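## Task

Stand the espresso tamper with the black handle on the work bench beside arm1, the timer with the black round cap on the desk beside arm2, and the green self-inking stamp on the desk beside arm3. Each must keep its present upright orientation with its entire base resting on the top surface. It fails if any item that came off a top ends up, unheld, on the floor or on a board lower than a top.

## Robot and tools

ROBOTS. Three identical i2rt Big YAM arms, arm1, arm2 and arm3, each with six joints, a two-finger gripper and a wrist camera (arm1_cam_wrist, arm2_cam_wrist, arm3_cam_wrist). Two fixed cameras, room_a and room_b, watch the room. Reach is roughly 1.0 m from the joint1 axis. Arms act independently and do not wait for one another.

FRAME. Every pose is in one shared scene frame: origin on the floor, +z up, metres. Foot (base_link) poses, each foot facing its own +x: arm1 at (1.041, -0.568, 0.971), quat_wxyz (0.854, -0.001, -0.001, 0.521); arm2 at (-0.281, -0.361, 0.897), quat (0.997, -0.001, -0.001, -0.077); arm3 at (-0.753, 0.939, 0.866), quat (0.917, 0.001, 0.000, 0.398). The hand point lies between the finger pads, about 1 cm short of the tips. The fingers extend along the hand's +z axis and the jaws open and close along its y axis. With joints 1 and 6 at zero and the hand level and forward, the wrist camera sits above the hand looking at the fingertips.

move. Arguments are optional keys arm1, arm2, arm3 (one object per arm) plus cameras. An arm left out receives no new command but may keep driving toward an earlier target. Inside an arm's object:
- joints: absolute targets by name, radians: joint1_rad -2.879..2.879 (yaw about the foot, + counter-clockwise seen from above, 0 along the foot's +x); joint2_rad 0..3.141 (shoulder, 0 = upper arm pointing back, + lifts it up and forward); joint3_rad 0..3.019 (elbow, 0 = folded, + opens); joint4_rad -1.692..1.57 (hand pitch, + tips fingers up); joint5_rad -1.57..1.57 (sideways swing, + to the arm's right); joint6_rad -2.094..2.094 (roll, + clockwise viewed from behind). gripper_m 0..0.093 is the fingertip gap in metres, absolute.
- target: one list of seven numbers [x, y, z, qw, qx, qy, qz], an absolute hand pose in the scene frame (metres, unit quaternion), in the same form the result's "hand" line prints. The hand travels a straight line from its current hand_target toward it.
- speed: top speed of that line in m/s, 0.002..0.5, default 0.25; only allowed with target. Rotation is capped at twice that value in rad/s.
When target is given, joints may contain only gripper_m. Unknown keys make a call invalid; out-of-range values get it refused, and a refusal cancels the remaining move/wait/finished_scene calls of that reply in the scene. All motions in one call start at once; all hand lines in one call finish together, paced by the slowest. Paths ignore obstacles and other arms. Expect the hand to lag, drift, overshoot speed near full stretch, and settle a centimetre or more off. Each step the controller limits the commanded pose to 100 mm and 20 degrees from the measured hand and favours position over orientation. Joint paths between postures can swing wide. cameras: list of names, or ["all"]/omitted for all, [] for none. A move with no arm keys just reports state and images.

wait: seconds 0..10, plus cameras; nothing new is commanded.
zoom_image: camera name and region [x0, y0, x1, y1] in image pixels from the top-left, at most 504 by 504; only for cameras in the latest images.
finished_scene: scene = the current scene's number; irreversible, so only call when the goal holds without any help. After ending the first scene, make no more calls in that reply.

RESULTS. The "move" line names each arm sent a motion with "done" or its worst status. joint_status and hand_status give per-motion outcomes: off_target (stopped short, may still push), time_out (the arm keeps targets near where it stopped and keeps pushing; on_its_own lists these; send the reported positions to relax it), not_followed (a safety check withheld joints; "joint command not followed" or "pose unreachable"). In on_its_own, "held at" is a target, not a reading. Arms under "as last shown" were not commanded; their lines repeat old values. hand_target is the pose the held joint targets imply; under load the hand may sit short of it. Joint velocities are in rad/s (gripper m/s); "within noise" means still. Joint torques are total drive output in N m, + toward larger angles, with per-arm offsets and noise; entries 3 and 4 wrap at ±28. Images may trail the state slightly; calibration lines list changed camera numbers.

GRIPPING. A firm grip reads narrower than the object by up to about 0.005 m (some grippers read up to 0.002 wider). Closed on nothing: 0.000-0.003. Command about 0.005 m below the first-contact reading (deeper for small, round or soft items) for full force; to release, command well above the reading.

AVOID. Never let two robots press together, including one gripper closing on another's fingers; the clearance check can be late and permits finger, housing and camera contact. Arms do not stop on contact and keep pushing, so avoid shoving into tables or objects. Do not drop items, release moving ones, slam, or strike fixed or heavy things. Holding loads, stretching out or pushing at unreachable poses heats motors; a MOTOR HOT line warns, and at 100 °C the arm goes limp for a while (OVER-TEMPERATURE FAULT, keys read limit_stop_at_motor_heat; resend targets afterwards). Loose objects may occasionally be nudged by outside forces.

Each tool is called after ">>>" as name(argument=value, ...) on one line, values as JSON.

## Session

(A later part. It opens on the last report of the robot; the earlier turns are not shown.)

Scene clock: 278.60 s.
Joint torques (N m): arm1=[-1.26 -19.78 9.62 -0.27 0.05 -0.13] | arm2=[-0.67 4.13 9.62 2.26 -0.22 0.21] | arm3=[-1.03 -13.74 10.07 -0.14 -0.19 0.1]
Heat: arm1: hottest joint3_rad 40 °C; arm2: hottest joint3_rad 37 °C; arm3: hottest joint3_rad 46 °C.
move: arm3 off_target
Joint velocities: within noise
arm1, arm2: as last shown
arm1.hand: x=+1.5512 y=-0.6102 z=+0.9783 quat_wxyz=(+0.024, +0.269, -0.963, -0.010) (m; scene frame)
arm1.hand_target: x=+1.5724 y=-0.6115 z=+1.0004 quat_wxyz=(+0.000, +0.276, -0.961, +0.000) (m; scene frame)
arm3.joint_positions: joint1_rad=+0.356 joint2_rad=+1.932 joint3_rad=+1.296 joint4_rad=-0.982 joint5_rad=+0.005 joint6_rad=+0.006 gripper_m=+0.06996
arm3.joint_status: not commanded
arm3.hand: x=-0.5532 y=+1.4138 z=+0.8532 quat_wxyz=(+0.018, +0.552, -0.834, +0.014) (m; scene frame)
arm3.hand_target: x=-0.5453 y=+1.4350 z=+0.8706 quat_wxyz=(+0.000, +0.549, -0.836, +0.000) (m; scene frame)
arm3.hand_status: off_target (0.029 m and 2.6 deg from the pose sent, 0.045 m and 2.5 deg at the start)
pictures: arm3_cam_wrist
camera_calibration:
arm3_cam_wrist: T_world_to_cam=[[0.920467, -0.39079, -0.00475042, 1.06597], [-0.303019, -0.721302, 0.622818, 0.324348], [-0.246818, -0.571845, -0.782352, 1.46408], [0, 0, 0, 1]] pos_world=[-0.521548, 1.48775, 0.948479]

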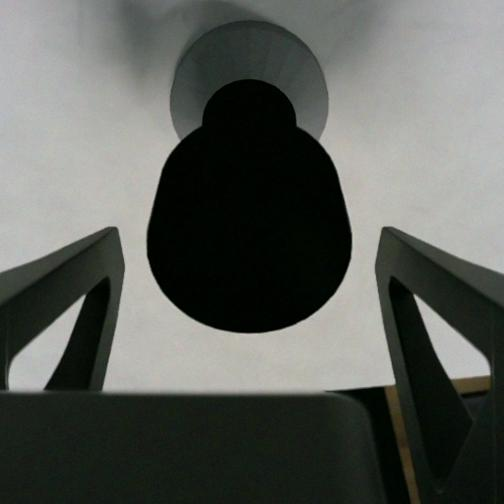

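>>> move(arm3={"joints":{"joint4_rad":-0.943}}, cameras=["arm3_cam_wrist"])

Scene clock: 289.57 s.
Joint torques (N m): arm1=[-1.26 -19.72 9.63 -0.25 0.05 -0.13] | arm2=[-0.44 4.31 9.76 2.41 -0.2 0.21] | arm3=[-1.14 -13.86 10.06 0.77 -0.19 0.1]
Heat: arm1: hottest joint3_rad 41 °C; arm2: hottest joint3_rad 37 °C; arm3: hottest joint3_rad 46 °C.
move: arm3 done
Joint velocities: within noise
arm1, arm2: as last shown
arm1.hand_target: x=+1.5724 y=-0.6115 z=+1.0004 quat_wxyz=(+0.000, +0.275, -0.961, +0.000) (m; scene frame)
arm3.joint_positions: joint1_rad=+0.356 joint2_rad=+1.932 joint3_rad=+1.296 joint4_rad=-0.953 joint5_rad=+0.005 joint6_rad=+0.006 gripper_m=+0.06996
arm3.joint_status: all done
arm3.hand: x=-0.5505 y=+1.4203 z=+0.8529 quat_wxyz=(+0.006, +0.552, -0.834, +0.006) (m; scene frame)
arm3.hand_target: x=-0.5407 y=+1.4460 z=+0.8709 quat_wxyz=(-0.020, +0.549, -0.836, -0.014) (m; scene frame)
arm3.hand_status: not commanded
pictures: arm3_cam_wrist
camera_calibration:
arm3_cam_wrist: T_world_to_cam=[[0.920329, -0.391113, -0.00494584, 1.06654], [-0.310015, -0.73709, 0.600491, 0.367588], [-0.238505, -0.551116, -0.799616, 1.4581], [0, 0, 0, 1]] pos_world=[-0.519842, 1.49166, 0.950462]

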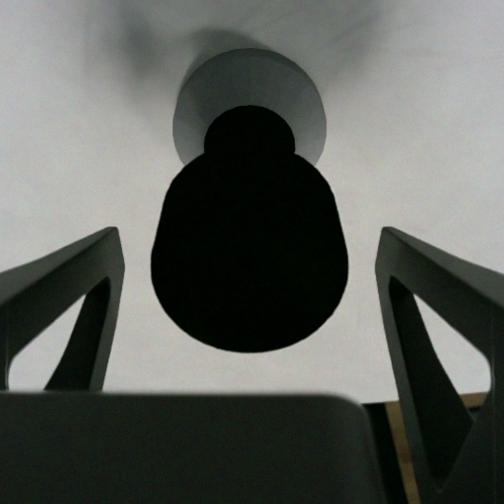

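>>> move(arm3={"joints":{"gripper_m":0.047,"joint4_rad":-0.933}}, cameras=[])

>>> move(arm3={"joints":{"gripper_m":0.0405}}, cameras=["arm3_cam_wrist"])

Scene clock: 300.13 s.
Joint torques (N m): arm1=[-1.26 -19.78 9.63 -0.25 0.05 -0.13] | arm2=[-1.49 4.37 9.62 2.3 -0.18 0.19] | arm3=[-1.14 -13.98 10.15 0.79 -0.19 0.09]
Heat: arm1: hottest joint3_rad 41 °C; arm2: hottest joint3_rad 37 °C; arm3: hottest joint3_rad 47 °C.
move: arm3 done
Joint velocities: within noise
arm1, arm2: as last shown
arm3.joint_positions: joint1_rad=+0.356 joint2_rad=+1.932 joint3_rad=+1.296 joint4_rad=-0.944 joint5_rad=+0.005 joint6_rad=+0.006 gripper_m=+0.04718
arm3.joint_status: all done
arm3.hand: x=-0.5496 y=+1.4225 z=+0.8529 quat_wxyz=(+0.003, +0.552, -0.834, +0.003) (m; scene frame)
arm3.hand_target: x=-0.5398 y=+1.4482 z=+0.8711 quat_wxyz=(-0.024, +0.549, -0.836, -0.016) (m; scene frame)
arm3.hand_status: not commanded
pictures: none
No camera images: "cameras" was empty.

Scene clock: 300.53 s.
Joint torques (N m): arm1=[-1.2 -19.72 9.62 -0.25 0.05 -0.13] | arm2=[-0.38 4.01 9.68 2.35 -0.22 0.21] | arm3=[-1.14 -13.92 10.1 0.77 -0.2 0.08]
Heat: arm1: hottest joint3_rad 41 °C; arm2: hottest joint3_rad 37 °C; arm3: hottest joint3_rad 47 °C.
move: arm3 off_target
Joint velocities: within noise
arm1, arm2: as last shown
arm3.joint_positions: joint1_rad=+0.356 joint2_rad=+1.932 joint3_rad=+1.296 joint4_rad=-0.944 joint5_rad=+0.005 joint6_rad=+0.006 gripper_m=+0.04522
arm3.joint_status: gripper_m off_target (ended at +0.04524, target +0.04050)
arm3.hand: x=-0.5496 y=+1.4225 z=+0.8529 quat_wxyz=(+0.003, +0.551, -0.834, +0.003) (m; scene frame)
arm3.hand_target: x=-0.5398 y=+1.4482 z=+0.8711 quat_wxyz=(-0.024, +0.549, -0.836, -0.016) (m; scene frame)
arm3.hand_status: not commanded
pictures: arm3_cam_wrist
camera_calibration:
arm3_cam_wrist: T_world_to_cam=[[0.920217, -0.391377, -0.00494783, 1.06683], [-0.312484, -0.742217, 0.592847, 0.381962], [-0.235699, -0.544002, -0.8053, 1.45576], [0, 0, 0, 1]] pos_world=[-0.519241, 1.49297, 0.951157]

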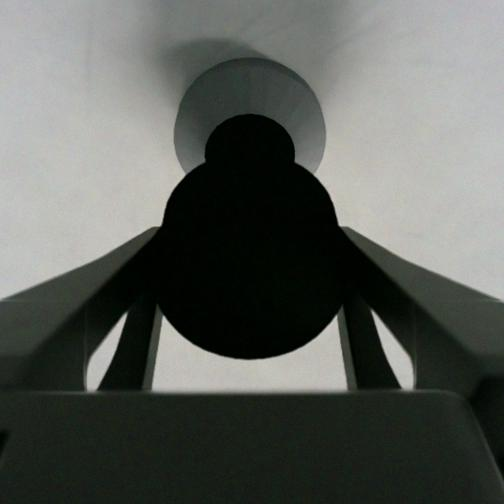

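>>> move(arm3={"target":[-0.548,1.43,1.02,0.0,-0.549,0.8358,0.0],"speed":0.08}, cameras=["arm3_cam_wrist"])

Scene clock: 309.13 s.
Joint torques (N m): arm1=[-1.26 -19.78 9.63 -0.25 0.05 -0.13] | arm2=[-0.67 4.01 9.52 2.36 -0.2 0.19] | arm3=[-1.03 -16.38 12.74 -0.39 -0.19 0.1]
Heat: arm1: hottest joint3_rad 42 °C; arm2: hottest joint3_rad 37 °C; arm3: hottest joint3_rad 48 °C.
move: arm3 off_target
Joint velocities: within noise
arm1: as last shown
arm2.joint_positions: joint1_rad=-2.226 joint2_rad=+0.538 joint3_rad=+1.526 joint4_rad=-1.164 joint5_rad=+0.004 joint6_rad=-0.013 gripper_m=+0.09398
arm2.joint_status: not commanded
arm2.hand: x=-0.4167 y=-0.4875 z=+1.5557 quat_wxyz=(-0.234, -0.710, -0.288, +0.598) (m; scene frame)
arm2.hand_target: x=-0.4143 y=-0.4826 z=+1.5682 quat_wxyz=(-0.239, -0.705, -0.276, +0.608) (m; scene frame)
arm2.hand_status: not commanded
arm3.joint_positions: joint1_rad=+0.356 joint2_rad=+1.795 joint3_rad=+1.442 joint4_rad=-1.323 joint5_rad=+0.005 joint6_rad=+0.007 gripper_m=+0.04518
arm3.joint_status: not commanded
arm3.hand: x=-0.5571 y=+1.4038 z=+0.9726 quat_wxyz=(+0.043, +0.551, -0.833, +0.030) (m; scene frame)
arm3.hand_target: x=-0.5492 y=+1.4268 z=+1.0203 quat_wxyz=(+0.000, +0.549, -0.836, +0.000) (m; scene frame)
arm3.hand_status: off_target (0.055 m and 6.0 deg from the pose sent, 0.167 m and 0.6 deg at the start)
pictures: arm3_cam_wrist
camera_calibration:
arm3_cam_wrist: T_world_to_cam=[[0.919807, -0.392348, -0.00428302, 1.0675], [-0.28914, -0.685149, 0.668557, 0.154066], [-0.265241, -0.613705, -0.743648, 1.56155], [0, 0, 0, 1]] pos_world=[-0.52316, 1.48272, 1.06282]

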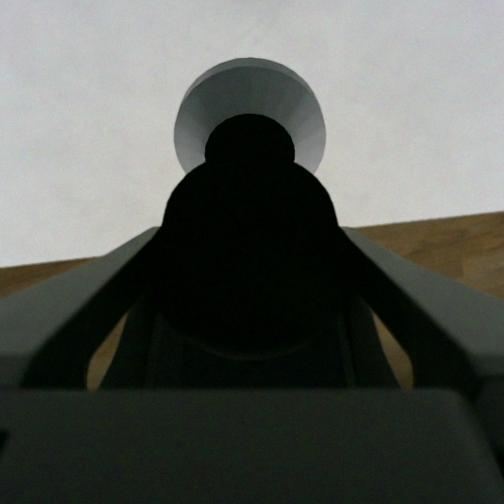

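>>> move(arm3={"joints":{"joint1_rad":-2.05,"joint2_rad":1.96,"joint3_rad":1.87,"joint4_rad":-1.47,"joint6_rad":-1.57}}, cameras=["arm3_cam_wrist","room_b"])

Scene clock: 323.40 s.
Joint torques (N m): arm1=[-1.2 -19.72 9.63 -0.24 0.05 -0.13] | arm2=[-0.97 4.66 9.58 2.47 -0.19 0.21] | arm3=[-0.91 -18.84 10.81 -0.39 -0.33 -0.08]
Heat: arm1: hottest joint3_rad 42 °C; arm2: hottest joint3_rad 37 °C; arm3: hottest joint3_rad 50 °C.
move: arm3 done
Joint velocities: within noise
arm1, arm2: as last shown
arm3.joint_positions: joint1_rad=-2.056 joint2_rad=+1.993 joint3_rad=+1.827 joint4_rad=-1.459 joint5_rad=+0.006 joint6_rad=-1.562 gripper_m=+0.04518
arm3.joint_status: all done
arm3.hand: x=-0.5568 y=+0.3695 z=+1.0023 quat_wxyz=(+0.008, +0.162, -0.986, -0.027) (m; scene frame)
arm3.hand_target: x=-0.5496 y=+0.3623 z=+1.0372 quat_wxyz=(+0.001, +0.169, -0.986, +0.004) (m; scene frame)
arm3.hand_status: not commanded
pictures: arm3_cam_wrist, room_b
camera_calibration:
arm3_cam_wrist: T_world_to_cam=[[0.319518, -0.945452, -0.0634762, 0.59099], [-0.751192, -0.29356, 0.591213, -0.898824], [-0.577598, -0.14122, -0.804014, 0.661079], [0, 0, 0, 1]] pos_world=[-0.482183, 0.388251, 1.10043]

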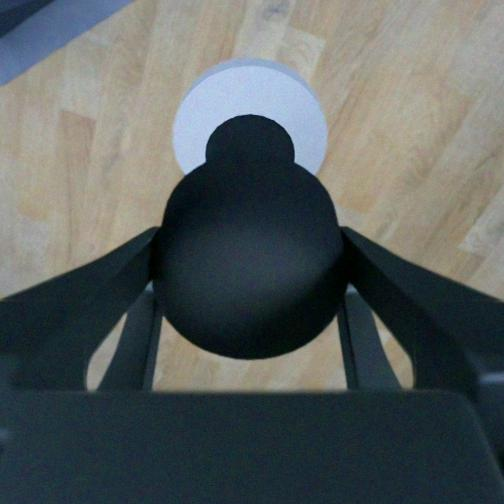

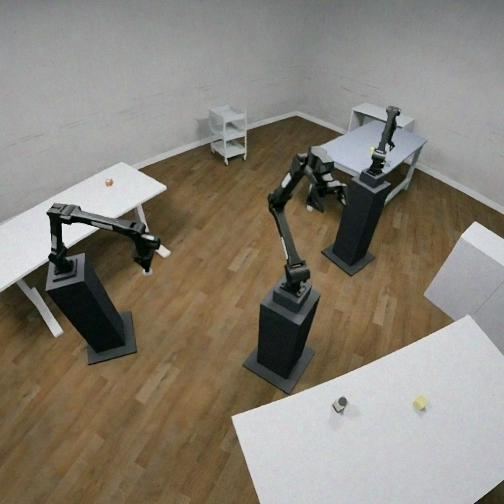

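>>> move(arm2={"joints":{"joint1_rad":2.06}}, arm3={"joints":{"joint4_rad":-1.425}}, cameras=[])

>>> move(arm2={"target":[-0.50,0.25,0.95,0.4579,-0.4972,0.3513,0.6479],"speed":0.15}, cameras=["arm3_cam_wrist","arm2_cam_wrist"])

Scene clock: 338.53 s.
Joint torques (N m): arm1=[-1.26 -19.72 9.65 -0.24 0.05 -0.12] | arm2=[1.44 4.54 9.61 2.4 -0.17 0.22] | arm3=[-0.91 -18.9 10.86 0.47 -0.33 -0.09]
Heat: arm1: hottest joint3_rad 43 °C; arm2: hottest joint3_rad 37 °C; arm3: hottest joint3_rad 53 °C.
move: arm2 done; arm3 done
Joint velocities: within noise
arm1: as last shown
arm2.joint_positions: joint1_rad=+2.046 joint2_rad=+0.538 joint3_rad=+1.526 joint4_rad=-1.164 joint5_rad=+0.003 joint6_rad=-0.013 gripper_m=+0.09403
arm2.joint_status: all done
arm2.hand: x=-0.3388 y=-0.1834 z=+1.5554 quat_wxyz=(-0.380, +0.624, -0.445, -0.517) (m; scene frame)
arm2.hand_target: x=-0.3400 y=-0.1891 z=+1.5680 quat_wxyz=(-0.379, +0.617, -0.439, -0.532) (m; scene frame)
arm2.hand_status: not commanded
arm3.joint_positions: joint1_rad=-2.056 joint2_rad=+1.993 joint3_rad=+1.827 joint4_rad=-1.432 joint5_rad=+0.006 joint6_rad=-1.563 gripper_m=+0.04518
arm3.joint_status: all done
arm3.hand: x=-0.5546 y=+0.3632 z=+1.0020 quat_wxyz=(+0.006, +0.162, -0.987, -0.014) (m; scene frame)
arm3.hand_target: x=-0.5459 y=+0.3517 z=+1.0375 quat_wxyz=(-0.003, +0.169, -0.985, +0.026) (m; scene frame)
arm3.hand_status: not commanded
pictures: none
No camera images: "cameras" was empty.

Scene clock: 344.50 s.
Joint torques (N m): arm1=[-1.2 -19.78 9.63 -0.25 0.04 -0.13] | arm2=[0.79 -17.67 6.35 2.85 -0.03 0.24] | arm3=[-0.91 -18.9 10.84 0.44 -0.35 -0.08]
Heat: arm1: hottest joint3_rad 43 °C; arm2: hottest joint3_rad 37 °C; arm3: hottest joint3_rad 53 °C.
move: arm2 off_target
Joint velocities: within noise
arm1.joint_positions: joint1_rad=-1.179 joint2_rad=+1.900 joint3_rad=+1.308 joint4_rad=-1.033 joint5_rad=-0.003 joint6_rad=-0.627 gripper_m=+0.09398
arm1.joint_status: not commanded
arm1.hand: x=+1.5512 y=-0.6102 z=+0.9783 quat_wxyz=(+0.024, +0.269, -0.963, -0.010) (m; scene frame)
arm1.hand_target: x=+1.5724 y=-0.6115 z=+1.0004 quat_wxyz=(+0.000, +0.275, -0.961, +0.000) (m; scene frame)
arm1.hand_status: not commanded
arm2.joint_positions: joint1_rad=+2.059 joint2_rad=+2.281 joint3_rad=+0.914 joint4_rad=+1.556 joint5_rad=+0.005 joint6_rad=-0.013 gripper_m=+0.09403
arm2.joint_status: not commanded
arm2.hand: x=-0.4891 y=+0.2457 z=+0.9420 quat_wxyz=(-0.452, +0.521, -0.368, -0.623) (m; scene frame)
arm2.hand_target: x=-0.5000 y=+0.2498 z=+0.9504 quat_wxyz=(-0.451, +0.509, -0.359, -0.639) (m; scene frame)
arm2.hand_status: off_target (0.014 m and 4.4 deg from the pose sent, 0.762 m and 25.2 deg at the start; a joint's target at an end of its range on 33 of 179 steps)
arm3: as last shown
pictures: arm2_cam_wrist, arm3_cam_wrist
camera_calibration:
arm2_cam_wrist: T_world_to_cam=[[0.945582, 0.325048, 0.0148002, 0.368165], [0.15268, -0.403068, -0.902344, 1.02543], [-0.28734, 0.8555, -0.430763, 0.17545], [0, 0, 0, 1]] pos_world=[-0.454279, 0.143548, 0.995416]
arm3_cam_wrist: T_world_to_cam=[[0.320288, -0.946605, -0.036795, 0.558507], [-0.756259, -0.278889, 0.591856, -0.907609], [-0.570515, -0.161738, -0.805204, 0.673763], [0, 0, 0, 1]] pos_world=[-0.480878, 0.384537, 1.10024]

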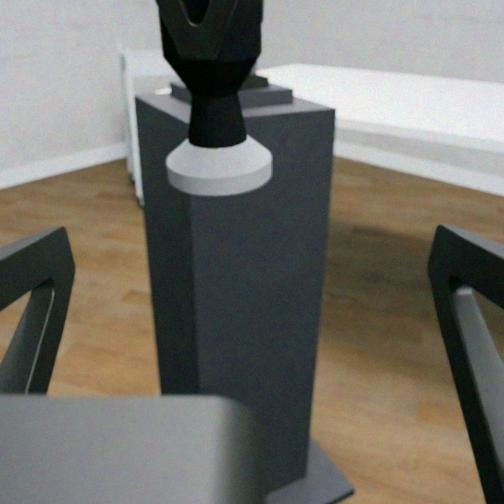

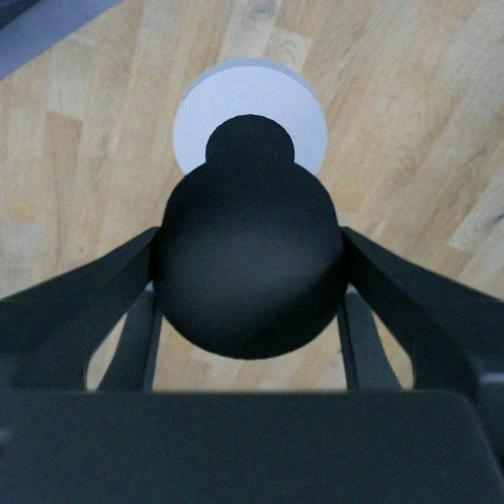

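>>> move(arm2={"target":[-0.545,0.325,0.985,0.4579,-0.4972,0.3513,0.6479],"speed":0.08}, cameras=["arm3_cam_wrist","arm2_cam_wrist"])

Scene clock: 363.03 s.
Joint torques (N m): arm1=[-1.26 -19.78 9.65 -0.25 0.05 -0.13] | arm2=[1.38 -19.55 9.24 1.72 0.07 0.12] | arm3=[-0.85 -18.9 10.86 0.47 -0.34 -0.09]
Heat: arm1: hottest joint3_rad 43 °C; arm2: hottest joint2_rad 38 °C; arm3: hottest joint3_rad 55 °C.
move: arm2 off_target
Joint velocities: within noise
arm1, arm3: as last shown
arm2.joint_positions: joint1_rad=+2.089 joint2_rad=+2.290 joint3_rad=+1.150 joint4_rad=+1.381 joint5_rad=+0.032 joint6_rad=-0.013 gripper_m=+0.09403
arm2.joint_status: not commanded
arm2.hand: x=-0.5322 y=+0.3170 z=+0.9788 quat_wxyz=(-0.459, +0.504, -0.357, -0.639) (m; scene frame)
arm2.hand_target: x=-0.5447 y=+0.3242 z=+0.9851 quat_wxyz=(-0.458, +0.497, -0.351, -0.648) (m; scene frame)
arm2.hand_status: off_target (0.016 m and 1.5 deg from the pose sent, 0.106 m and 4.4 deg at the start)
pictures: arm2_cam_wrist, arm3_cam_wrist
camera_calibration:
arm2_cam_wrist: T_world_to_cam=[[0.944415, 0.328651, 0.00835522, 0.389762], [0.133342, -0.359697, -0.923492, 1.09054], [-0.300501, 0.873274, -0.383526, 0.0590845], [0, 0, 0, 1]] pos_world=[-0.495758, 0.212571, 1.02651]
arm3_cam_wrist: T_world_to_cam=[[0.320288, -0.946605, -0.036795, 0.558507], [-0.756259, -0.278889, 0.591856, -0.907609], [-0.570515, -0.161738, -0.805204, 0.673763], [0, 0, 0, 1]] pos_world=[-0.480878, 0.384537, 1.10024]

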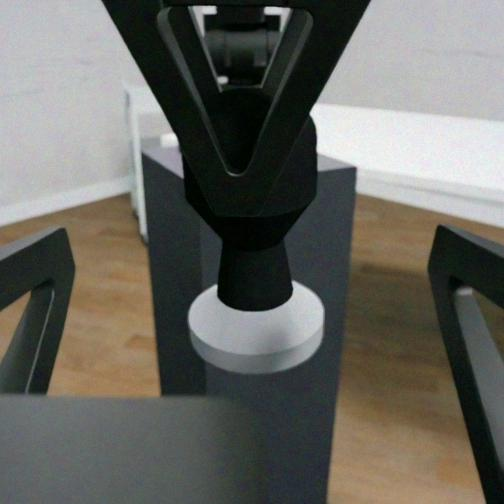

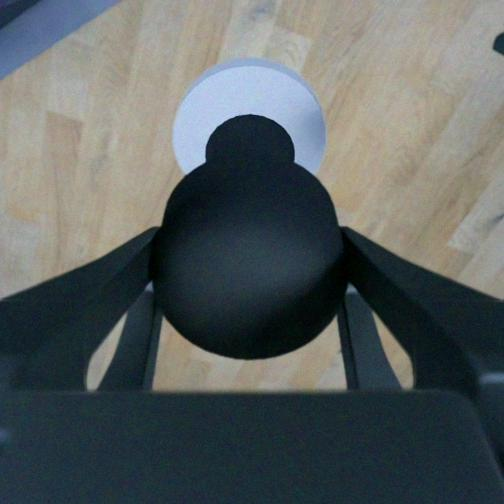

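>>> move(arm2={"target":[-0.5635,0.3875,0.991,0.4579,-0.4972,0.3513,0.6479],"speed":0.05}, cameras=["arm3_cam_wrist","arm2_cam_wrist"])

Scene clock: 379.97 s.
Joint torques (N m): arm1=[-1.26 -19.72 9.63 -0.23 0.05 -0.13] | arm2=[0.5 -21.19 11.23 1.83 -0.22 0.14] | arm3=[-0.97 -19.02 10.89 0.5 -0.34 -0.09]
Heat: arm1: hottest joint3_rad 44 °C; arm2: hottest joint2_rad 40 °C; arm3: hottest joint3_rad 56 °C.
move: arm2 off_target
Joint velocities: within noise
arm1, arm3: as last shown
arm2.joint_positions: joint1_rad=+2.089 joint2_rad=+2.360 joint3_rad=+1.361 joint4_rad=+1.234 joint5_rad=+0.030 joint6_rad=-0.013 gripper_m=+0.09403
arm2.joint_status: not commanded
arm2.hand: x=-0.5550 y=+0.3762 z=+0.9815 quat_wxyz=(-0.457, +0.506, -0.358, -0.637) (m; scene frame)
arm2.hand_target: x=-0.5630 y=+0.3863 z=+0.9912 quat_wxyz=(-0.458, +0.497, -0.351, -0.648) (m; scene frame)
arm2.hand_status: off_target (0.017 m and 1.8 deg from the pose sent, 0.078 m and 1.5 deg at the start)
pictures: arm2_cam_wrist, arm3_cam_wrist
camera_calibration:
arm2_cam_wrist: T_world_to_cam=[[0.943898, 0.330117, 0.00885092, 0.390539], [0.136179, -0.364678, -0.921122, 1.11848], [-0.300851, 0.87065, -0.389175, 0.00793196], [0, 0, 0, 1]] pos_world=[-0.518557, 0.272056, 1.02989]
arm3_cam_wrist: T_world_to_cam=[[0.320288, -0.946605, -0.036795, 0.558507], [-0.756259, -0.278889, 0.591856, -0.907609], [-0.570515, -0.161738, -0.805204, 0.673763], [0, 0, 0, 1]] pos_world=[-0.480878, 0.384537, 1.10024]

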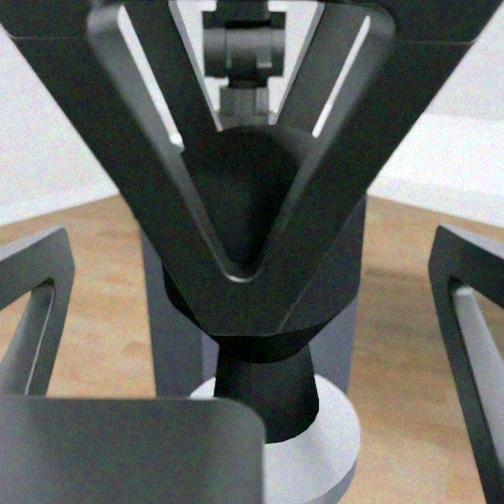

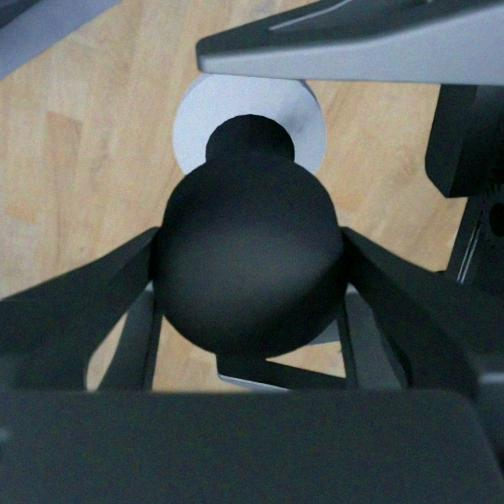

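>>> move(arm2={"target":[-0.5595,0.392,0.936,0.4579,-0.4972,0.3513,0.6479],"speed":0.05}, cameras=["arm3_cam_wrist","arm2_cam_wrist"])

Scene clock: 422.73 s.
Joint torques (N m): arm1=[-1.26 -19.72 9.62 -0.25 0.05 -0.13] | arm2=[-0.21 -22.83 10.56 2.73 -0.18 0.19] | arm3=[-1.03 -18.73 10.82 0.44 -0.34 -0.09]
Heat: arm1: hottest joint3_rad 44 °C; arm2: hottest joint2_rad 43 °C; arm3: hottest joint3_rad 57 °C.
move: arm2 off_target
Joint velocities: within noise
arm1, arm3: as last shown
arm2.joint_positions: joint1_rad=+2.089 joint2_rad=+2.488 joint3_rad=+1.421 joint4_rad=+1.273 joint5_rad=+0.022 joint6_rad=-0.013 gripper_m=+0.09403
arm2.joint_status: not commanded
arm2.hand: x=-0.5580 y=+0.3798 z=+0.9189 quat_wxyz=(-0.450, +0.517, -0.362, -0.632) (m; scene frame)
arm2.hand_target: x=-0.5590 y=+0.3908 z=+0.9364 quat_wxyz=(-0.458, +0.497, -0.351, -0.648) (m; scene frame)
arm2.hand_status: off_target (0.021 m and 3.3 deg from the pose sent, 0.048 m and 1.8 deg at the start)
pictures: arm2_cam_wrist, arm3_cam_wrist
camera_calibration:
arm2_cam_wrist: T_world_to_cam=[[0.941039, 0.338109, 0.0113566, 0.385657], [0.15016, -0.38738, -0.909609, 1.06843], [-0.303147, 0.857683, -0.41531, 0.00724149], [0, 0, 0, 1]] pos_world=[-0.521157, 0.277282, 0.970478]
arm3_cam_wrist: T_world_to_cam=[[0.320288, -0.946605, -0.036795, 0.558507], [-0.756259, -0.278889, 0.591856, -0.907609], [-0.570515, -0.161738, -0.805204, 0.673763], [0, 0, 0, 1]] pos_world=[-0.480878, 0.384537, 1.10024]

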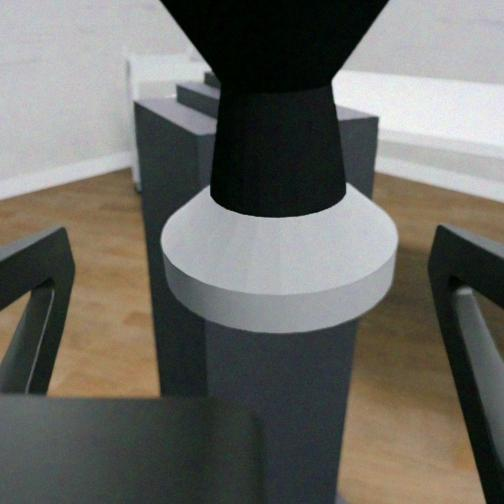

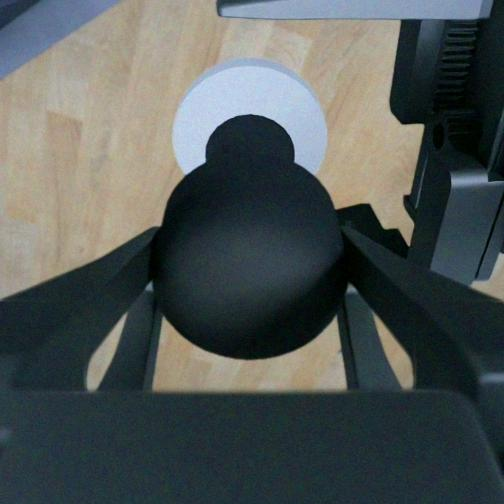

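>>> move(arm2={"target":[-0.547,0.396,0.929,0.4579,-0.4972,0.3513,0.6479],"speed":0.04}, cameras=["arm2_cam_wrist"])

Scene clock: 432.70 s.
Joint torques (N m): arm1=[-1.32 -19.78 9.63 -0.24 0.05 -0.13] | arm2=[-0.32 -22.59 10.25 2.76 -0.2 0.26] | arm3=[-0.85 -18.78 10.81 0.49 -0.34 -0.08]
Heat: arm1: hottest joint3_rad 44 °C; arm2: hottest joint2_rad 42 °C; arm3: hottest joint3_rad 57 °C.
move: arm2 off_target
Joint velocities: within noise
arm1, arm3: as last shown
arm2.joint_positions: joint1_rad=+2.077 joint2_rad=+2.500 joint3_rad=+1.428 joint4_rad=+1.282 joint5_rad=+0.002 joint6_rad=-0.013 gripper_m=+0.09403
arm2.joint_status: not commanded
arm2.hand: x=-0.5520 y=+0.3823 z=+0.9150 quat_wxyz=(-0.450, +0.518, -0.357, -0.633) (m; scene frame)
arm2.hand_target: x=-0.5466 y=+0.3948 z=+0.9293 quat_wxyz=(-0.458, +0.498, -0.351, -0.648) (m; scene frame)
arm2.hand_status: off_target (0.020 m and 3.2 deg from the pose sent, 0.022 m and 3.3 deg at the start)
pictures: arm2_cam_wrist
camera_calibration:
arm2_cam_wrist: T_world_to_cam=[[0.938563, 0.344763, 0.0154166, 0.371609], [0.155072, -0.381407, -0.911308, 1.06692], [-0.308305, 0.85771, -0.411438, -0.0011393], [0, 0, 0, 1]] pos_world=[-0.514579, 0.279792, 0.966098]

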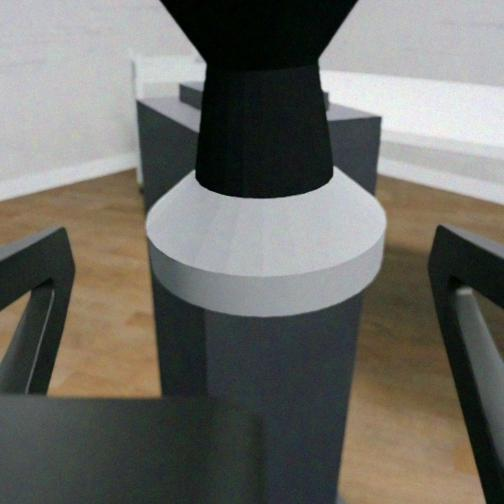

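>>> move(arm2={"joints":{"joint5_rad":0.025,"gripper_m":0.06}}, cameras=["arm2_cam_wrist"])

Scene clock: 443.33 s.
Joint torques (N m): arm1=[-1.26 -19.78 9.63 -0.25 0.05 -0.13] | arm2=[-0.56 -21.71 10.37 2.69 0.05 0.22] | arm3=[-0.91 -18.73 10.84 0.53 -0.33 -0.09]
Heat: arm1: hottest joint3_rad 44 °C; arm2: hottest joint2_rad 43 °C; arm3: hottest joint3_rad 57 °C.
move: arm2 done
Joint velocities: within noise
arm1, arm3: as last shown
arm2.joint_positions: joint1_rad=+2.077 joint2_rad=+2.500 joint3_rad=+1.428 joint4_rad=+1.283 joint5_rad=+0.021 joint6_rad=-0.013 gripper_m=+0.06014
arm2.joint_status: all done
arm2.hand: x=-0.5487 y=+0.3834 z=+0.9151 quat_wxyz=(-0.455, +0.514, -0.364, -0.630) (m; scene frame)
arm2.hand_target: x=-0.5421 y=+0.3963 z=+0.9293 quat_wxyz=(-0.465, +0.491, -0.360, -0.643) (m; scene frame)
arm2.hand_status: not commanded
pictures: arm2_cam_wrist
camera_calibration:
arm2_cam_wrist: T_world_to_cam=[[0.94511, 0.326555, 0.0113237, 0.382509], [0.144024, -0.385225, -0.911514, 1.06245], [-0.293297, 0.863113, -0.411112, 0.00483464], [0, 0, 0, 1]] pos_world=[-0.513114, 0.2802, 0.966096]

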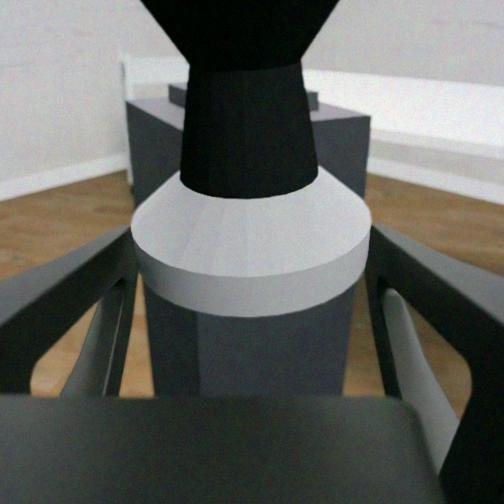

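>>> move(arm2={"joints":{"gripper_m":0.054}}, cameras=[])

>>> move(arm2={"joints":{"gripper_m":0.049}}, cameras=["arm2_cam_wrist","arm3_cam_wrist"])

Scene clock: 449.33 s.
Joint torques (N m): arm1=[-1.2 -19.72 9.63 -0.25 0.05 -0.13] | arm2=[-0.79 -22.07 10.25 2.63 0.07 0.21] | arm3=[-0.91 -18.9 10.84 0.47 -0.34 -0.09]
Heat: arm1: hottest joint3_rad 45 °C; arm2: hottest joint2_rad 43 °C; arm3: hottest joint3_rad 58 °C.
move: arm2 done
Joint velocities: within noise
arm1, arm3: as last shown
arm2.joint_positions: joint1_rad=+2.077 joint2_rad=+2.500 joint3_rad=+1.428 joint4_rad=+1.283 joint5_rad=+0.021 joint6_rad=-0.013 gripper_m=+0.05419
arm2.joint_status: all done
arm2.hand: x=-0.5487 y=+0.3834 z=+0.9151 quat_wxyz=(-0.455, +0.514, -0.364, -0.630) (m; scene frame)
arm2.hand_target: x=-0.5421 y=+0.3963 z=+0.9293 quat_wxyz=(-0.465, +0.491, -0.360, -0.643) (m; scene frame)
arm2.hand_status: not commanded
pictures: none
No camera images: "cameras" was empty.

Scene clock: 449.73 s.
Joint torques (N m): arm1=[-1.32 -19.72 9.62 -0.24 0.05 -0.13] | arm2=[-0.73 -21.77 10.43 2.71 0.08 0.2] | arm3=[-0.79 -18.84 10.86 0.5 -0.32 -0.07]
Heat: arm1: hottest joint3_rad 45 °C; arm2: hottest joint2_rad 43 °C; arm3: hottest joint3_rad 58 °C.
move: arm2 done
Joint velocities: within noise
arm1: as last shown
arm2.joint_positions: joint1_rad=+2.077 joint2_rad=+2.500 joint3_rad=+1.428 joint4_rad=+1.283 joint5_rad=+0.021 joint6_rad=-0.013 gripper_m=+0.05123
arm2.joint_status: all done
arm2.hand: x=-0.5487 y=+0.3834 z=+0.9151 quat_wxyz=(-0.455, +0.514, -0.364, -0.630) (m; scene frame)
arm2.hand_target: x=-0.5421 y=+0.3963 z=+0.9293 quat_wxyz=(-0.465, +0.491, -0.360, -0.643) (m; scene frame)
arm2.hand_status: not commanded
arm3.joint_positions: joint1_rad=-2.056 joint2_rad=+1.993 joint3_rad=+1.827 joint4_rad=-1.432 joint5_rad=+0.006 joint6_rad=-1.563 gripper_m=+0.04518
arm3.joint_status: not commanded
arm3.hand: x=-0.5546 y=+0.3632 z=+1.0020 quat_wxyz=(+0.006, +0.162, -0.987, -0.014) (m; scene frame)
arm3.hand_target: x=-0.5459 y=+0.3517 z=+1.0375 quat_wxyz=(-0.003, +0.169, -0.985, +0.026) (m; scene frame)
arm3.hand_status: not commanded
pictures: arm2_cam_wrist, arm3_cam_wrist
camera_calibration:
arm2_cam_wrist: T_world_to_cam=[[0.94511, 0.326555, 0.0113237, 0.382509], [0.144024, -0.385225, -0.911514, 1.06245], [-0.293297, 0.863113, -0.411112, 0.00483464], [0, 0, 0, 1]] pos_world=[-0.513114, 0.2802, 0.966096]
arm3_cam_wrist: T_world_to_cam=[[0.320654, -0.946481, -0.0368043, 0.558645], [-0.756167, -0.279192, 0.59183, -0.90742], [-0.570432, -0.161942, -0.805222, 0.673902], [0, 0, 0, 1]] pos_world=[-0.480878, 0.384536, 1.10024]

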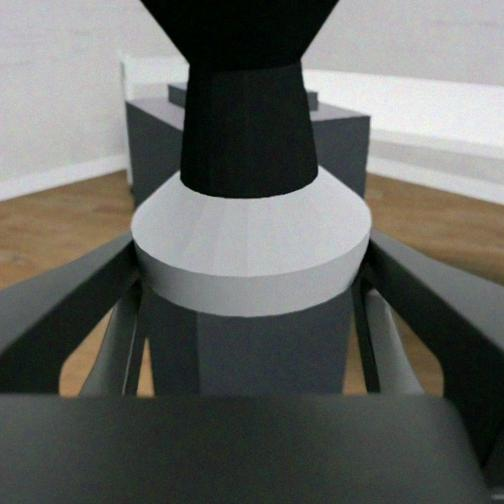

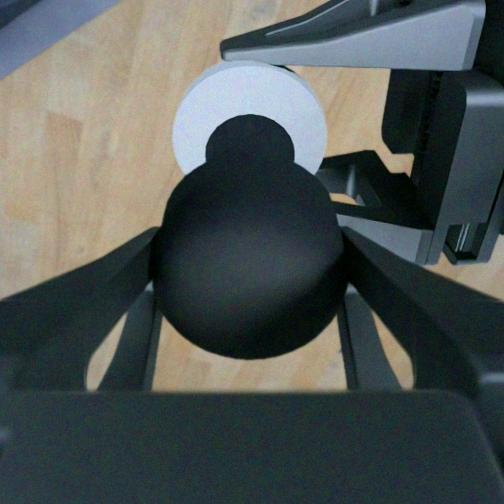

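>>> move(arm2={"joints":{"gripper_m":0.045}}, cameras=["arm2_cam_wrist"])

>>> move(arm3={"joints":{"gripper_m":0.062}}, cameras=["arm2_cam_wrist","arm3_cam_wrist"])

Scene clock: 456.37 s.
Joint torques (N m): arm1=[-1.26 -19.78 9.63 -0.25 0.05 -0.13] | arm2=[-0.67 -22.24 10.33 2.84 0.02 0.19] | arm3=[-0.85 -18.9 10.86 0.47 -0.32 -0.08]
Heat: arm1: hottest joint3_rad 45 °C; arm2: hottest joint2_rad 44 °C; arm3: hottest joint3_rad 58 °C.
move: arm2 off_target
Joint velocities: within noise
arm1.joint_positions: joint1_rad=-1.179 joint2_rad=+1.900 joint3_rad=+1.308 joint4_rad=-1.033 joint5_rad=-0.003 joint6_rad=-0.627 gripper_m=+0.09398
arm1.joint_status: not commanded
arm1.hand: x=+1.5512 y=-0.6102 z=+0.9783 quat_wxyz=(+0.024, +0.269, -0.963, -0.010) (m; scene frame)
arm1.hand_target: x=+1.5724 y=-0.6115 z=+1.0004 quat_wxyz=(+0.000, +0.275, -0.961, +0.000) (m; scene frame)
arm1.hand_status: not commanded
arm2.joint_positions: joint1_rad=+2.077 joint2_rad=+2.500 joint3_rad=+1.428 joint4_rad=+1.283 joint5_rad=+0.021 joint6_rad=-0.013 gripper_m=+0.05107
arm2.joint_status: gripper_m off_target (ended at +0.05107, target +0.04500)
arm2.hand: x=-0.5487 y=+0.3834 z=+0.9151 quat_wxyz=(-0.455, +0.514, -0.364, -0.630) (m; scene frame)
arm2.hand_target: x=-0.5421 y=+0.3963 z=+0.9293 quat_wxyz=(-0.465, +0.491, -0.360, -0.643) (m; scene frame)
arm2.hand_status: not commanded
arm3: as last shown
pictures: arm2_cam_wrist
camera_calibration:
arm2_cam_wrist: T_world_to_cam=[[0.94511, 0.326555, 0.0113237, 0.382509], [0.144024, -0.385225, -0.911514, 1.06245], [-0.293297, 0.863113, -0.411112, 0.00483464], [0, 0, 0, 1]] pos_world=[-0.513114, 0.2802, 0.966096]

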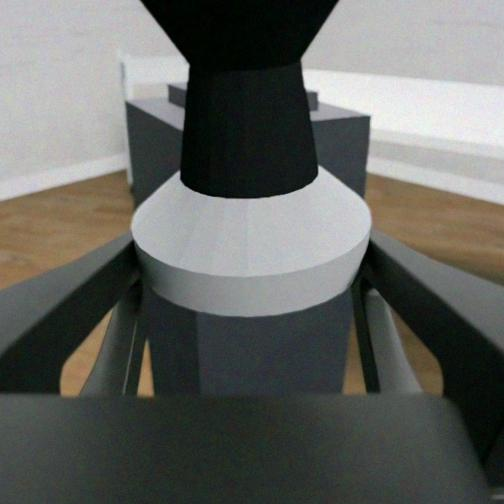

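Scene clock: 457.17 s.
Joint torques (N m): arm1=[-1.26 -19.78 9.63 -0.25 0.05 -0.13] | arm2=[-0.44 -25.35 9.99 2.97 0.05 0.2] | arm3=[-1.03 -18.49 10.85 0.47 -0.34 -0.07]
Heat: arm1: hottest joint3_rad 45 °C; arm2: hottest joint2_rad 44 °C; arm3: hottest joint3_rad 58 °C.
move: arm3 done
Joint velocities: within noise
arm1: as last shown
arm2.joint_positions: joint1_rad=+2.077 joint2_rad=+2.539 joint3_rad=+1.428 joint4_rad=+1.283 joint5_rad=+0.021 joint6_rad=-0.013 gripper_m=+0.05107
arm2.joint_status: not commanded
arm2.hand: x=-0.5470 y=+0.3787 z=+0.8850 quat_wxyz=(-0.448, +0.526, -0.372, -0.620) (m; scene frame)
arm2.hand_target: x=-0.5421 y=+0.3963 z=+0.9291 quat_wxyz=(-0.465, +0.491, -0.360, -0.643) (m; scene frame)
arm2.hand_status: not commanded
arm3.joint_positions: joint1_rad=-2.056 joint2_rad=+1.989 joint3_rad=+1.827 joint4_rad=-1.432 joint5_rad=+0.006 joint6_rad=-1.563 gripper_m=+0.06195
arm3.joint_status: all done
arm3.hand: x=-0.5546 y=+0.3632 z=+1.0042 quat_wxyz=(+0.005, +0.163, -0.987, -0.012) (m; scene frame)
arm3.hand_target: x=-0.5459 y=+0.3517 z=+1.0377 quat_wxyz=(-0.003, +0.169, -0.985, +0.026) (m; scene frame)
arm3.hand_status: not commanded
pictures: arm2_cam_wrist, arm3_cam_wrist
camera_calibration:
arm2_cam_wrist: T_world_to_cam=[[0.944986, 0.32689, 0.0120162, 0.381896], [0.156174, -0.418587, -0.894648, 1.03732], [-0.287421, 0.847306, -0.446611, 0.0376176], [0, 0, 0, 1]] pos_world=[-0.512076, 0.277498, 0.940247]
arm3_cam_wrist: T_world_to_cam=[[0.321073, -0.946479, -0.0330117, 0.55519], [-0.756812, -0.277376, 0.591859, -0.909863], [-0.569339, -0.165047, -0.805365, 0.677585], [0, 0, 0, 1]] pos_world=[-0.481077, 0.384934, 1.10254]

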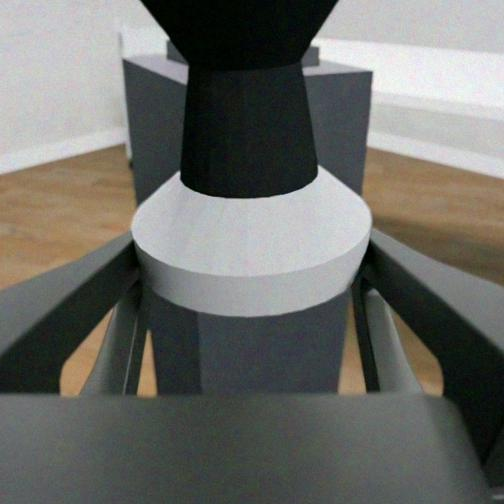

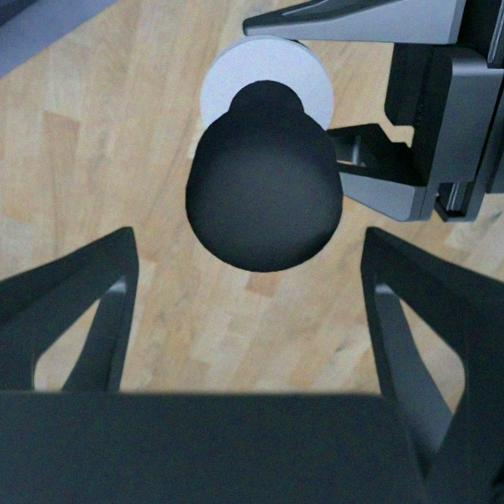

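>>> move(arm3={"target":[-0.545,0.345,1.11,0.0067,-0.169,0.985,-0.03],"speed":0.06}, cameras=["arm3_cam_wrist"])

Scene clock: 464.97 s.
Joint torques (N m): arm1=[-1.26 -19.78 9.63 -0.25 0.06 -0.13] | arm2=[-0.79 -25.17 10.21 2.81 0.09 0.18] | arm3=[-1.26 -17.49 12.75 -0.16 -0.35 -0.1]
Heat: arm1: hottest joint3_rad 45 °C; arm2: hottest joint2_rad 43 °C; arm3: hottest joint3_rad 58 °C.
move: arm3 off_target
Joint velocities: within noise
arm1, arm2: as last shown
arm3.joint_positions: joint1_rad=-2.056 joint2_rad=+1.981 joint3_rad=+2.004 joint4_rad=-1.600 joint5_rad=+0.000 joint6_rad=-1.567 gripper_m=+0.06196
arm3.joint_status: not commanded
arm3.hand: x=-0.5514 y=+0.3572 z=+1.0763 quat_wxyz=(+0.001, +0.164, -0.986, -0.004) (m; scene frame)
arm3.hand_target: x=-0.5456 y=+0.3470 z=+1.1100 quat_wxyz=(-0.007, +0.169, -0.985, +0.031) (m; scene frame)
arm3.hand_status: off_target (0.036 m and 4.1 deg from the pose sent, 0.108 m and 5.1 deg at the start)
pictures: arm3_cam_wrist
camera_calibration:
arm3_cam_wrist: T_world_to_cam=[[0.324438, -0.945773, -0.0158855, 0.533953], [-0.762456, -0.271418, 0.587361, -0.952088], [-0.559822, -0.17845, -0.809169, 0.750579], [0, 0, 0, 1]] pos_world=[-0.478969, 0.380525, 1.17505]

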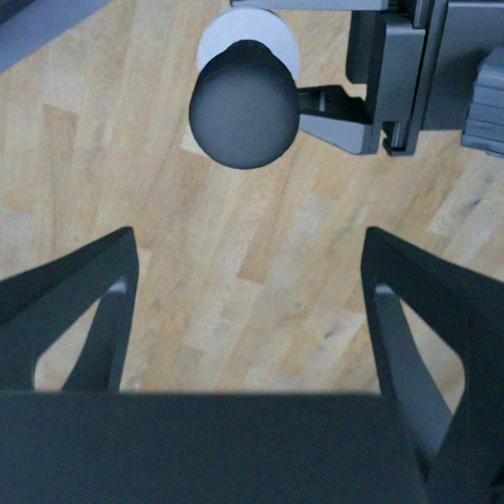

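>>> move(arm2={"joints":{"joint1_rad":-0.01,"joint4_rad":1.33}}, arm1={"joints":{"joint2_rad":1.6}}, cameras=["arm2_cam_wrist","room_b"])

>>> move(arm1={"joints":{"joint1_rad":1.88,"joint6_rad":1.57,"joint3_rad":1.63,"joint4_rad":-1.295}}, arm3={"joints":{"joint2_rad":0.512,"joint3_rad":1.439,"joint4_rad":-1.328,"joint6_rad":0}}, cameras=["arm1_cam_wrist","arm2_cam_wrist","room_b"])

Scene clock: 480.77 s.
Joint torques (N m): arm1=[-1.26 -15.97 10.32 0.34 0.05 -0.11] | arm2=[0.44 -26.11 7.3 3.79 -0.25 0.14] | arm3=[-1.38 -17.49 12.75 -0.13 -0.34 -0.08]
Heat: arm1: hottest joint3_rad 45 °C; arm2: hottest joint2_rad 43 °C; arm3: hottest joint3_rad 60 °C.
move: arm1 done; arm2 done
Joint velocities: within noise
arm1.joint_positions: joint1_rad=-1.179 joint2_rad=+1.594 joint3_rad=+1.321 joint4_rad=-1.035 joint5_rad=-0.003 joint6_rad=-0.627 gripper_m=+0.09398
arm1.joint_status: all done
arm1.hand: x=+1.5695 y=-0.6116 z=+1.1368 quat_wxyz=(-0.124, +0.267, -0.955, +0.045) (m; scene frame)
arm1.hand_target: x=+1.5800 y=-0.6120 z=+1.1495 quat_wxyz=(-0.134, +0.273, -0.951, +0.051) (m; scene frame)
arm1.hand_status: not commanded
arm2.joint_positions: joint1_rad=-0.015 joint2_rad=+2.539 joint3_rad=+1.461 joint4_rad=+1.289 joint5_rad=+0.029 joint6_rad=-0.009 gripper_m=+0.05108
arm2.joint_status: all done
arm2.hand: x=+0.5026 y=-0.5007 z=+0.9024 quat_wxyz=(-0.774, -0.061, -0.625, +0.079) (m; scene frame)
arm2.hand_target: x=+0.5070 y=-0.4969 z=+0.9377 quat_wxyz=(-0.799, -0.059, -0.594, +0.074) (m; scene frame)
arm2.hand_status: not commanded
arm3.joint_positions: joint1_rad=-2.056 joint2_rad=+1.981 joint3_rad=+2.005 joint4_rad=-1.600 joint5_rad=+0.000 joint6_rad=-1.567 gripper_m=+0.06196
arm3.joint_status: not commanded
arm3.hand: x=-0.5514 y=+0.3570 z=+1.0767 quat_wxyz=(+0.001, +0.164, -0.986, -0.004) (m; scene frame)
arm3.hand_target: x=-0.5456 y=+0.3470 z=+1.1101 quat_wxyz=(-0.007, +0.169, -0.985, +0.031) (m; scene frame)
arm3.hand_status: not commanded
pictures: arm2_cam_wrist, room_b
camera_calibration:
arm2_cam_wrist: T_world_to_cam=[[-0.193161, -0.981148, 0.00617984, -0.400286], [-0.40191, 0.0733763, -0.912735, 1.06412], [0.895074, -0.178789, -0.408506, -0.0502528], [0, 0, 0, 1]] pos_world=[0.39534, -0.479805, 0.953203]

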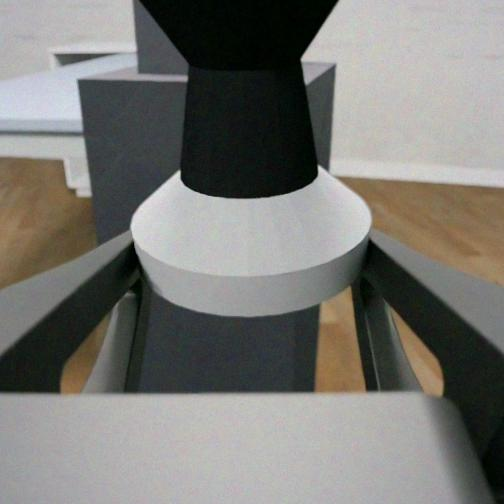

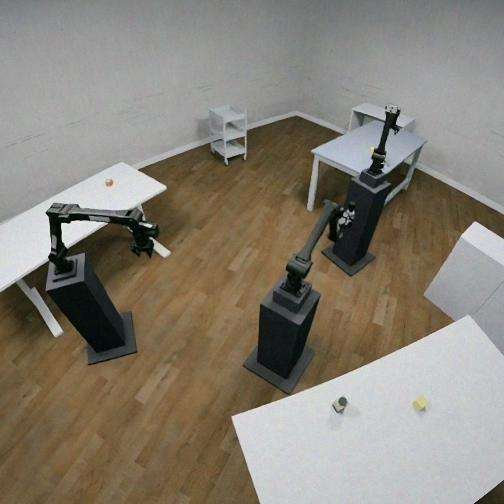

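Scene clock: 483.20 s.
Joint torques (N m): arm1=[-1.73 -18.37 11.14 0.24 0.16 0.13] | arm2=[0.21 -25.93 7.46 3.77 -0.17 0.17] | arm3=[-1.08 5.77 6.39 2.67 -0.24 0.09]
Heat: arm1: hottest joint3_rad 45 °C; arm2: hottest joint2_rad 43 °C; arm3: hottest joint3_rad 59 °C.
move: arm1 done; arm3 done
Joint velocities: within noise
arm1.joint_positions: joint1_rad=+1.885 joint2_rad=+1.616 joint3_rad=+1.585 joint4_rad=-1.285 joint5_rad=-0.003 joint6_rad=+1.557 gripper_m=+0.09400
arm1.joint_status: all done
arm1.hand: x=+0.4963 y=-0.4794 z=+1.2233 quat_wxyz=(+0.082, +0.648, -0.751, -0.095) (m; scene frame)
arm1.hand_target: x=+0.4906 y=-0.4754 z=+1.2515 quat_wxyz=(+0.098, +0.639, -0.754, -0.115) (m; scene frame)
arm1.hand_status: not commanded
arm2: as last shown
arm3.joint_positions: joint1_rad=-2.056 joint2_rad=+0.506 joint3_rad=+1.440 joint4_rad=-1.339 joint5_rad=+0.000 joint6_rad=-0.008 gripper_m=+0.06197
arm3.joint_status: all done
arm3.hand: x=-0.6940 y=+0.7693 z=+1.4485 quat_wxyz=(-0.446, -0.482, -0.683, +0.320) (m; scene frame)
arm3.hand_target: x=-0.6916 y=+0.7655 z=+1.4496 quat_wxyz=(-0.450, -0.482, -0.681, +0.318) (m; scene frame)
arm3.hand_status: not commanded
pictures: arm1_cam_wrist, arm2_cam_wrist, room_b
camera_calibration:
arm1_cam_wrist: T_world_to_cam=[[0.961366, -0.135776, -0.239458, -0.250183], [0.0246434, -0.823948, 0.566129, -1.09769], [-0.274168, -0.550158, -0.78877, 0.960407], [0, 0, 0, 1]] pos_world=[0.530881, -0.410036, 1.31907]
arm2_cam_wrist: T_world_to_cam=[[-0.193161, -0.981148, 0.00617984, -0.400286], [-0.40191, 0.0733763, -0.912735, 1.06412], [0.895074, -0.178789, -0.408506, -0.0502528], [0, 0, 0, 1]] pos_world=[0.39534, -0.479805, 0.953203]

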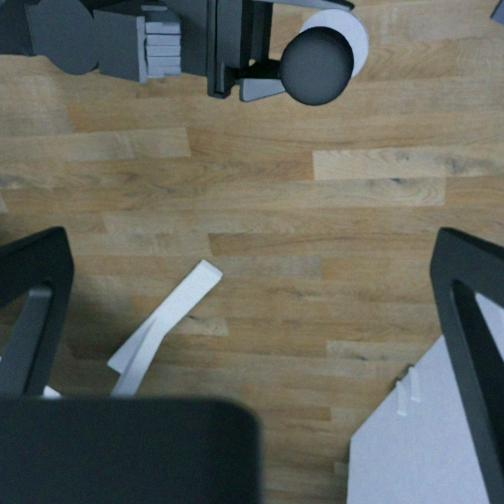

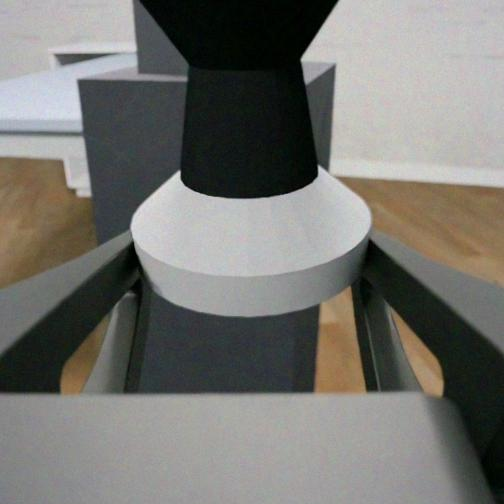

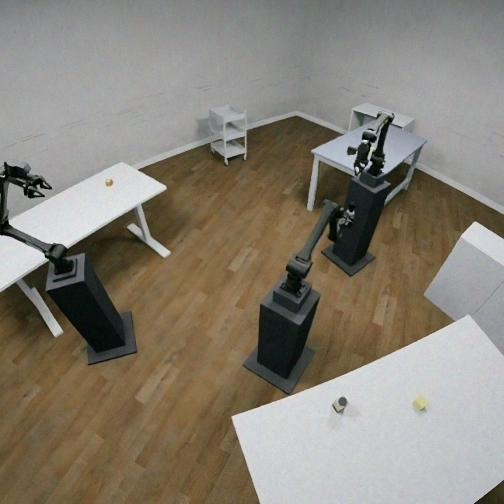

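>>> move(arm1={"target":[0.480,-0.491,1.085,0,-0.6361,0.7716,0],"speed":0.1}, cameras=["arm1_cam_wrist"])

Scene clock: 500.23 s.
Joint torques (N m): arm1=[-0.67 -19.31 7.38 0.28 0.08 0.13] | arm2=[0.21 -25.41 7.5 3.59 -0.22 0.16] | arm3=[-1.03 5.89 6.38 2.59 -0.26 0.07]
Heat: arm1: hottest joint3_rad 46 °C; arm2: hottest joint2_rad 44 °C; arm3: hottest joint3_rad 56 °C.
move: arm1 done
Joint velocities: within noise
arm1.joint_positions: joint1_rad=+1.903 joint2_rad=+1.868 joint3_rad=+1.585 joint4_rad=-1.285 joint5_rad=+0.002 joint6_rad=+1.615 gripper_m=+0.09400
arm1.joint_status: not commanded
arm1.hand: x=+0.4814 y=-0.4866 z=+1.0874 quat_wxyz=(+0.000, +0.638, -0.770, +0.000) (m; scene frame)
arm1.hand_target: x=+0.4801 y=-0.4909 z=+1.0851 quat_wxyz=(+0.000, +0.636, -0.772, +0.000) (m; scene frame)
arm1.hand_status: done (0.005 m and 0.3 deg from the pose sent, 0.140 m and 14.7 deg at the start)
arm2, arm3: as last shown
arm3.joint_positions: joint1_rad=-2.056 joint2_rad=+0.506 joint3_rad=+1.440 joint4_rad=-1.339 joint5_rad=+0.000 joint6_rad=-0.007 gripper_m=+0.06197
pictures: arm1_cam_wrist
camera_calibration:
arm1_cam_wrist: T_world_to_cam=[[0.983655, -0.179742, 0.0107271, -0.573625], [-0.152136, -0.797756, 0.583472, -0.947278], [-0.0963166, -0.575568, -0.812062, 0.772539], [0, 0, 0, 1]] pos_world=[0.494543, -0.414153, 1.18621]

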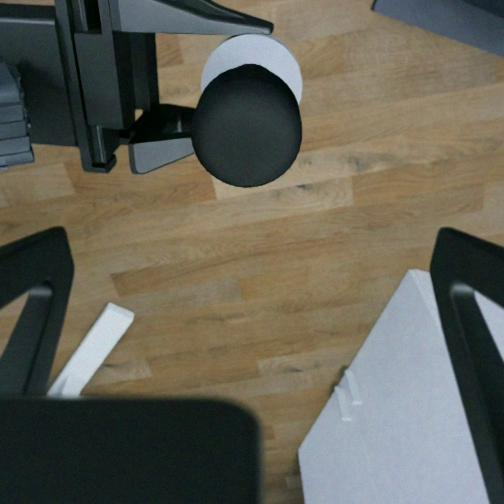

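>>> move(arm1={"target":[0.4785,-0.503,1.012,0,-0.6361,0.7716,0],"speed":0.06,"joints":{"gripper_m":0.07}}, cameras=["arm1_cam_wrist"])

Scene clock: 515.23 s.
Joint torques (N m): arm1=[-0.62 -19.31 6.45 0.44 0.08 0.17] | arm2=[0.44 -25.82 7.47 3.69 -0.22 0.17] | arm3=[-1.08 5.71 6.46 2.59 -0.26 0.09]
Heat: arm1: hottest joint3_rad 46 °C; arm2: hottest joint2_rad 44 °C; arm3: hottest joint3_rad 54 °C.
move: arm1 done
Joint velocities: within noise
arm1.joint_positions: joint1_rad=+1.924 joint2_rad=+1.934 joint3_rad=+1.490 joint4_rad=-1.125 joint5_rad=+0.002 joint6_rad=+1.636 gripper_m=+0.07010
arm1.joint_status: all done
arm1.hand: x=+0.4797 y=-0.4986 z=+1.0178 quat_wxyz=(+0.000, +0.638, -0.770, +0.000) (m; scene frame)
arm1.hand_target: x=+0.4786 y=-0.5030 z=+1.0121 quat_wxyz=(+0.000, +0.636, -0.772, +0.000) (m; scene frame)
arm1.hand_status: done (0.007 m and 0.3 deg from the pose sent, 0.077 m and 0.3 deg at the start)
arm2, arm3: as last shown
pictures: arm1_cam_wrist
camera_calibration:
arm1_cam_wrist: T_world_to_cam=[[0.983643, -0.17979, 0.0110267, -0.573632], [-0.152342, -0.797688, 0.583512, -0.916509], [-0.0961134, -0.575647, -0.81203, 0.708711], [0, 0, 0, 1]] pos_world=[0.492744, -0.426253, 1.11661]

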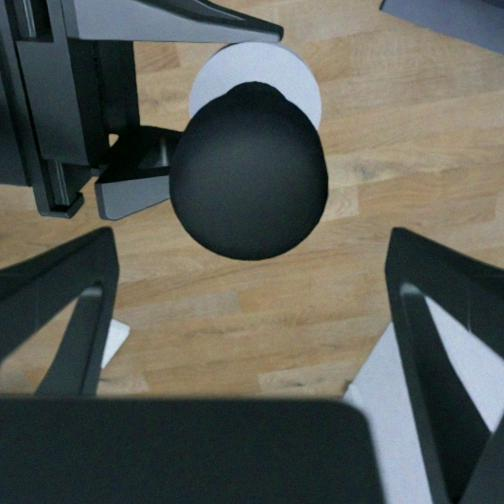

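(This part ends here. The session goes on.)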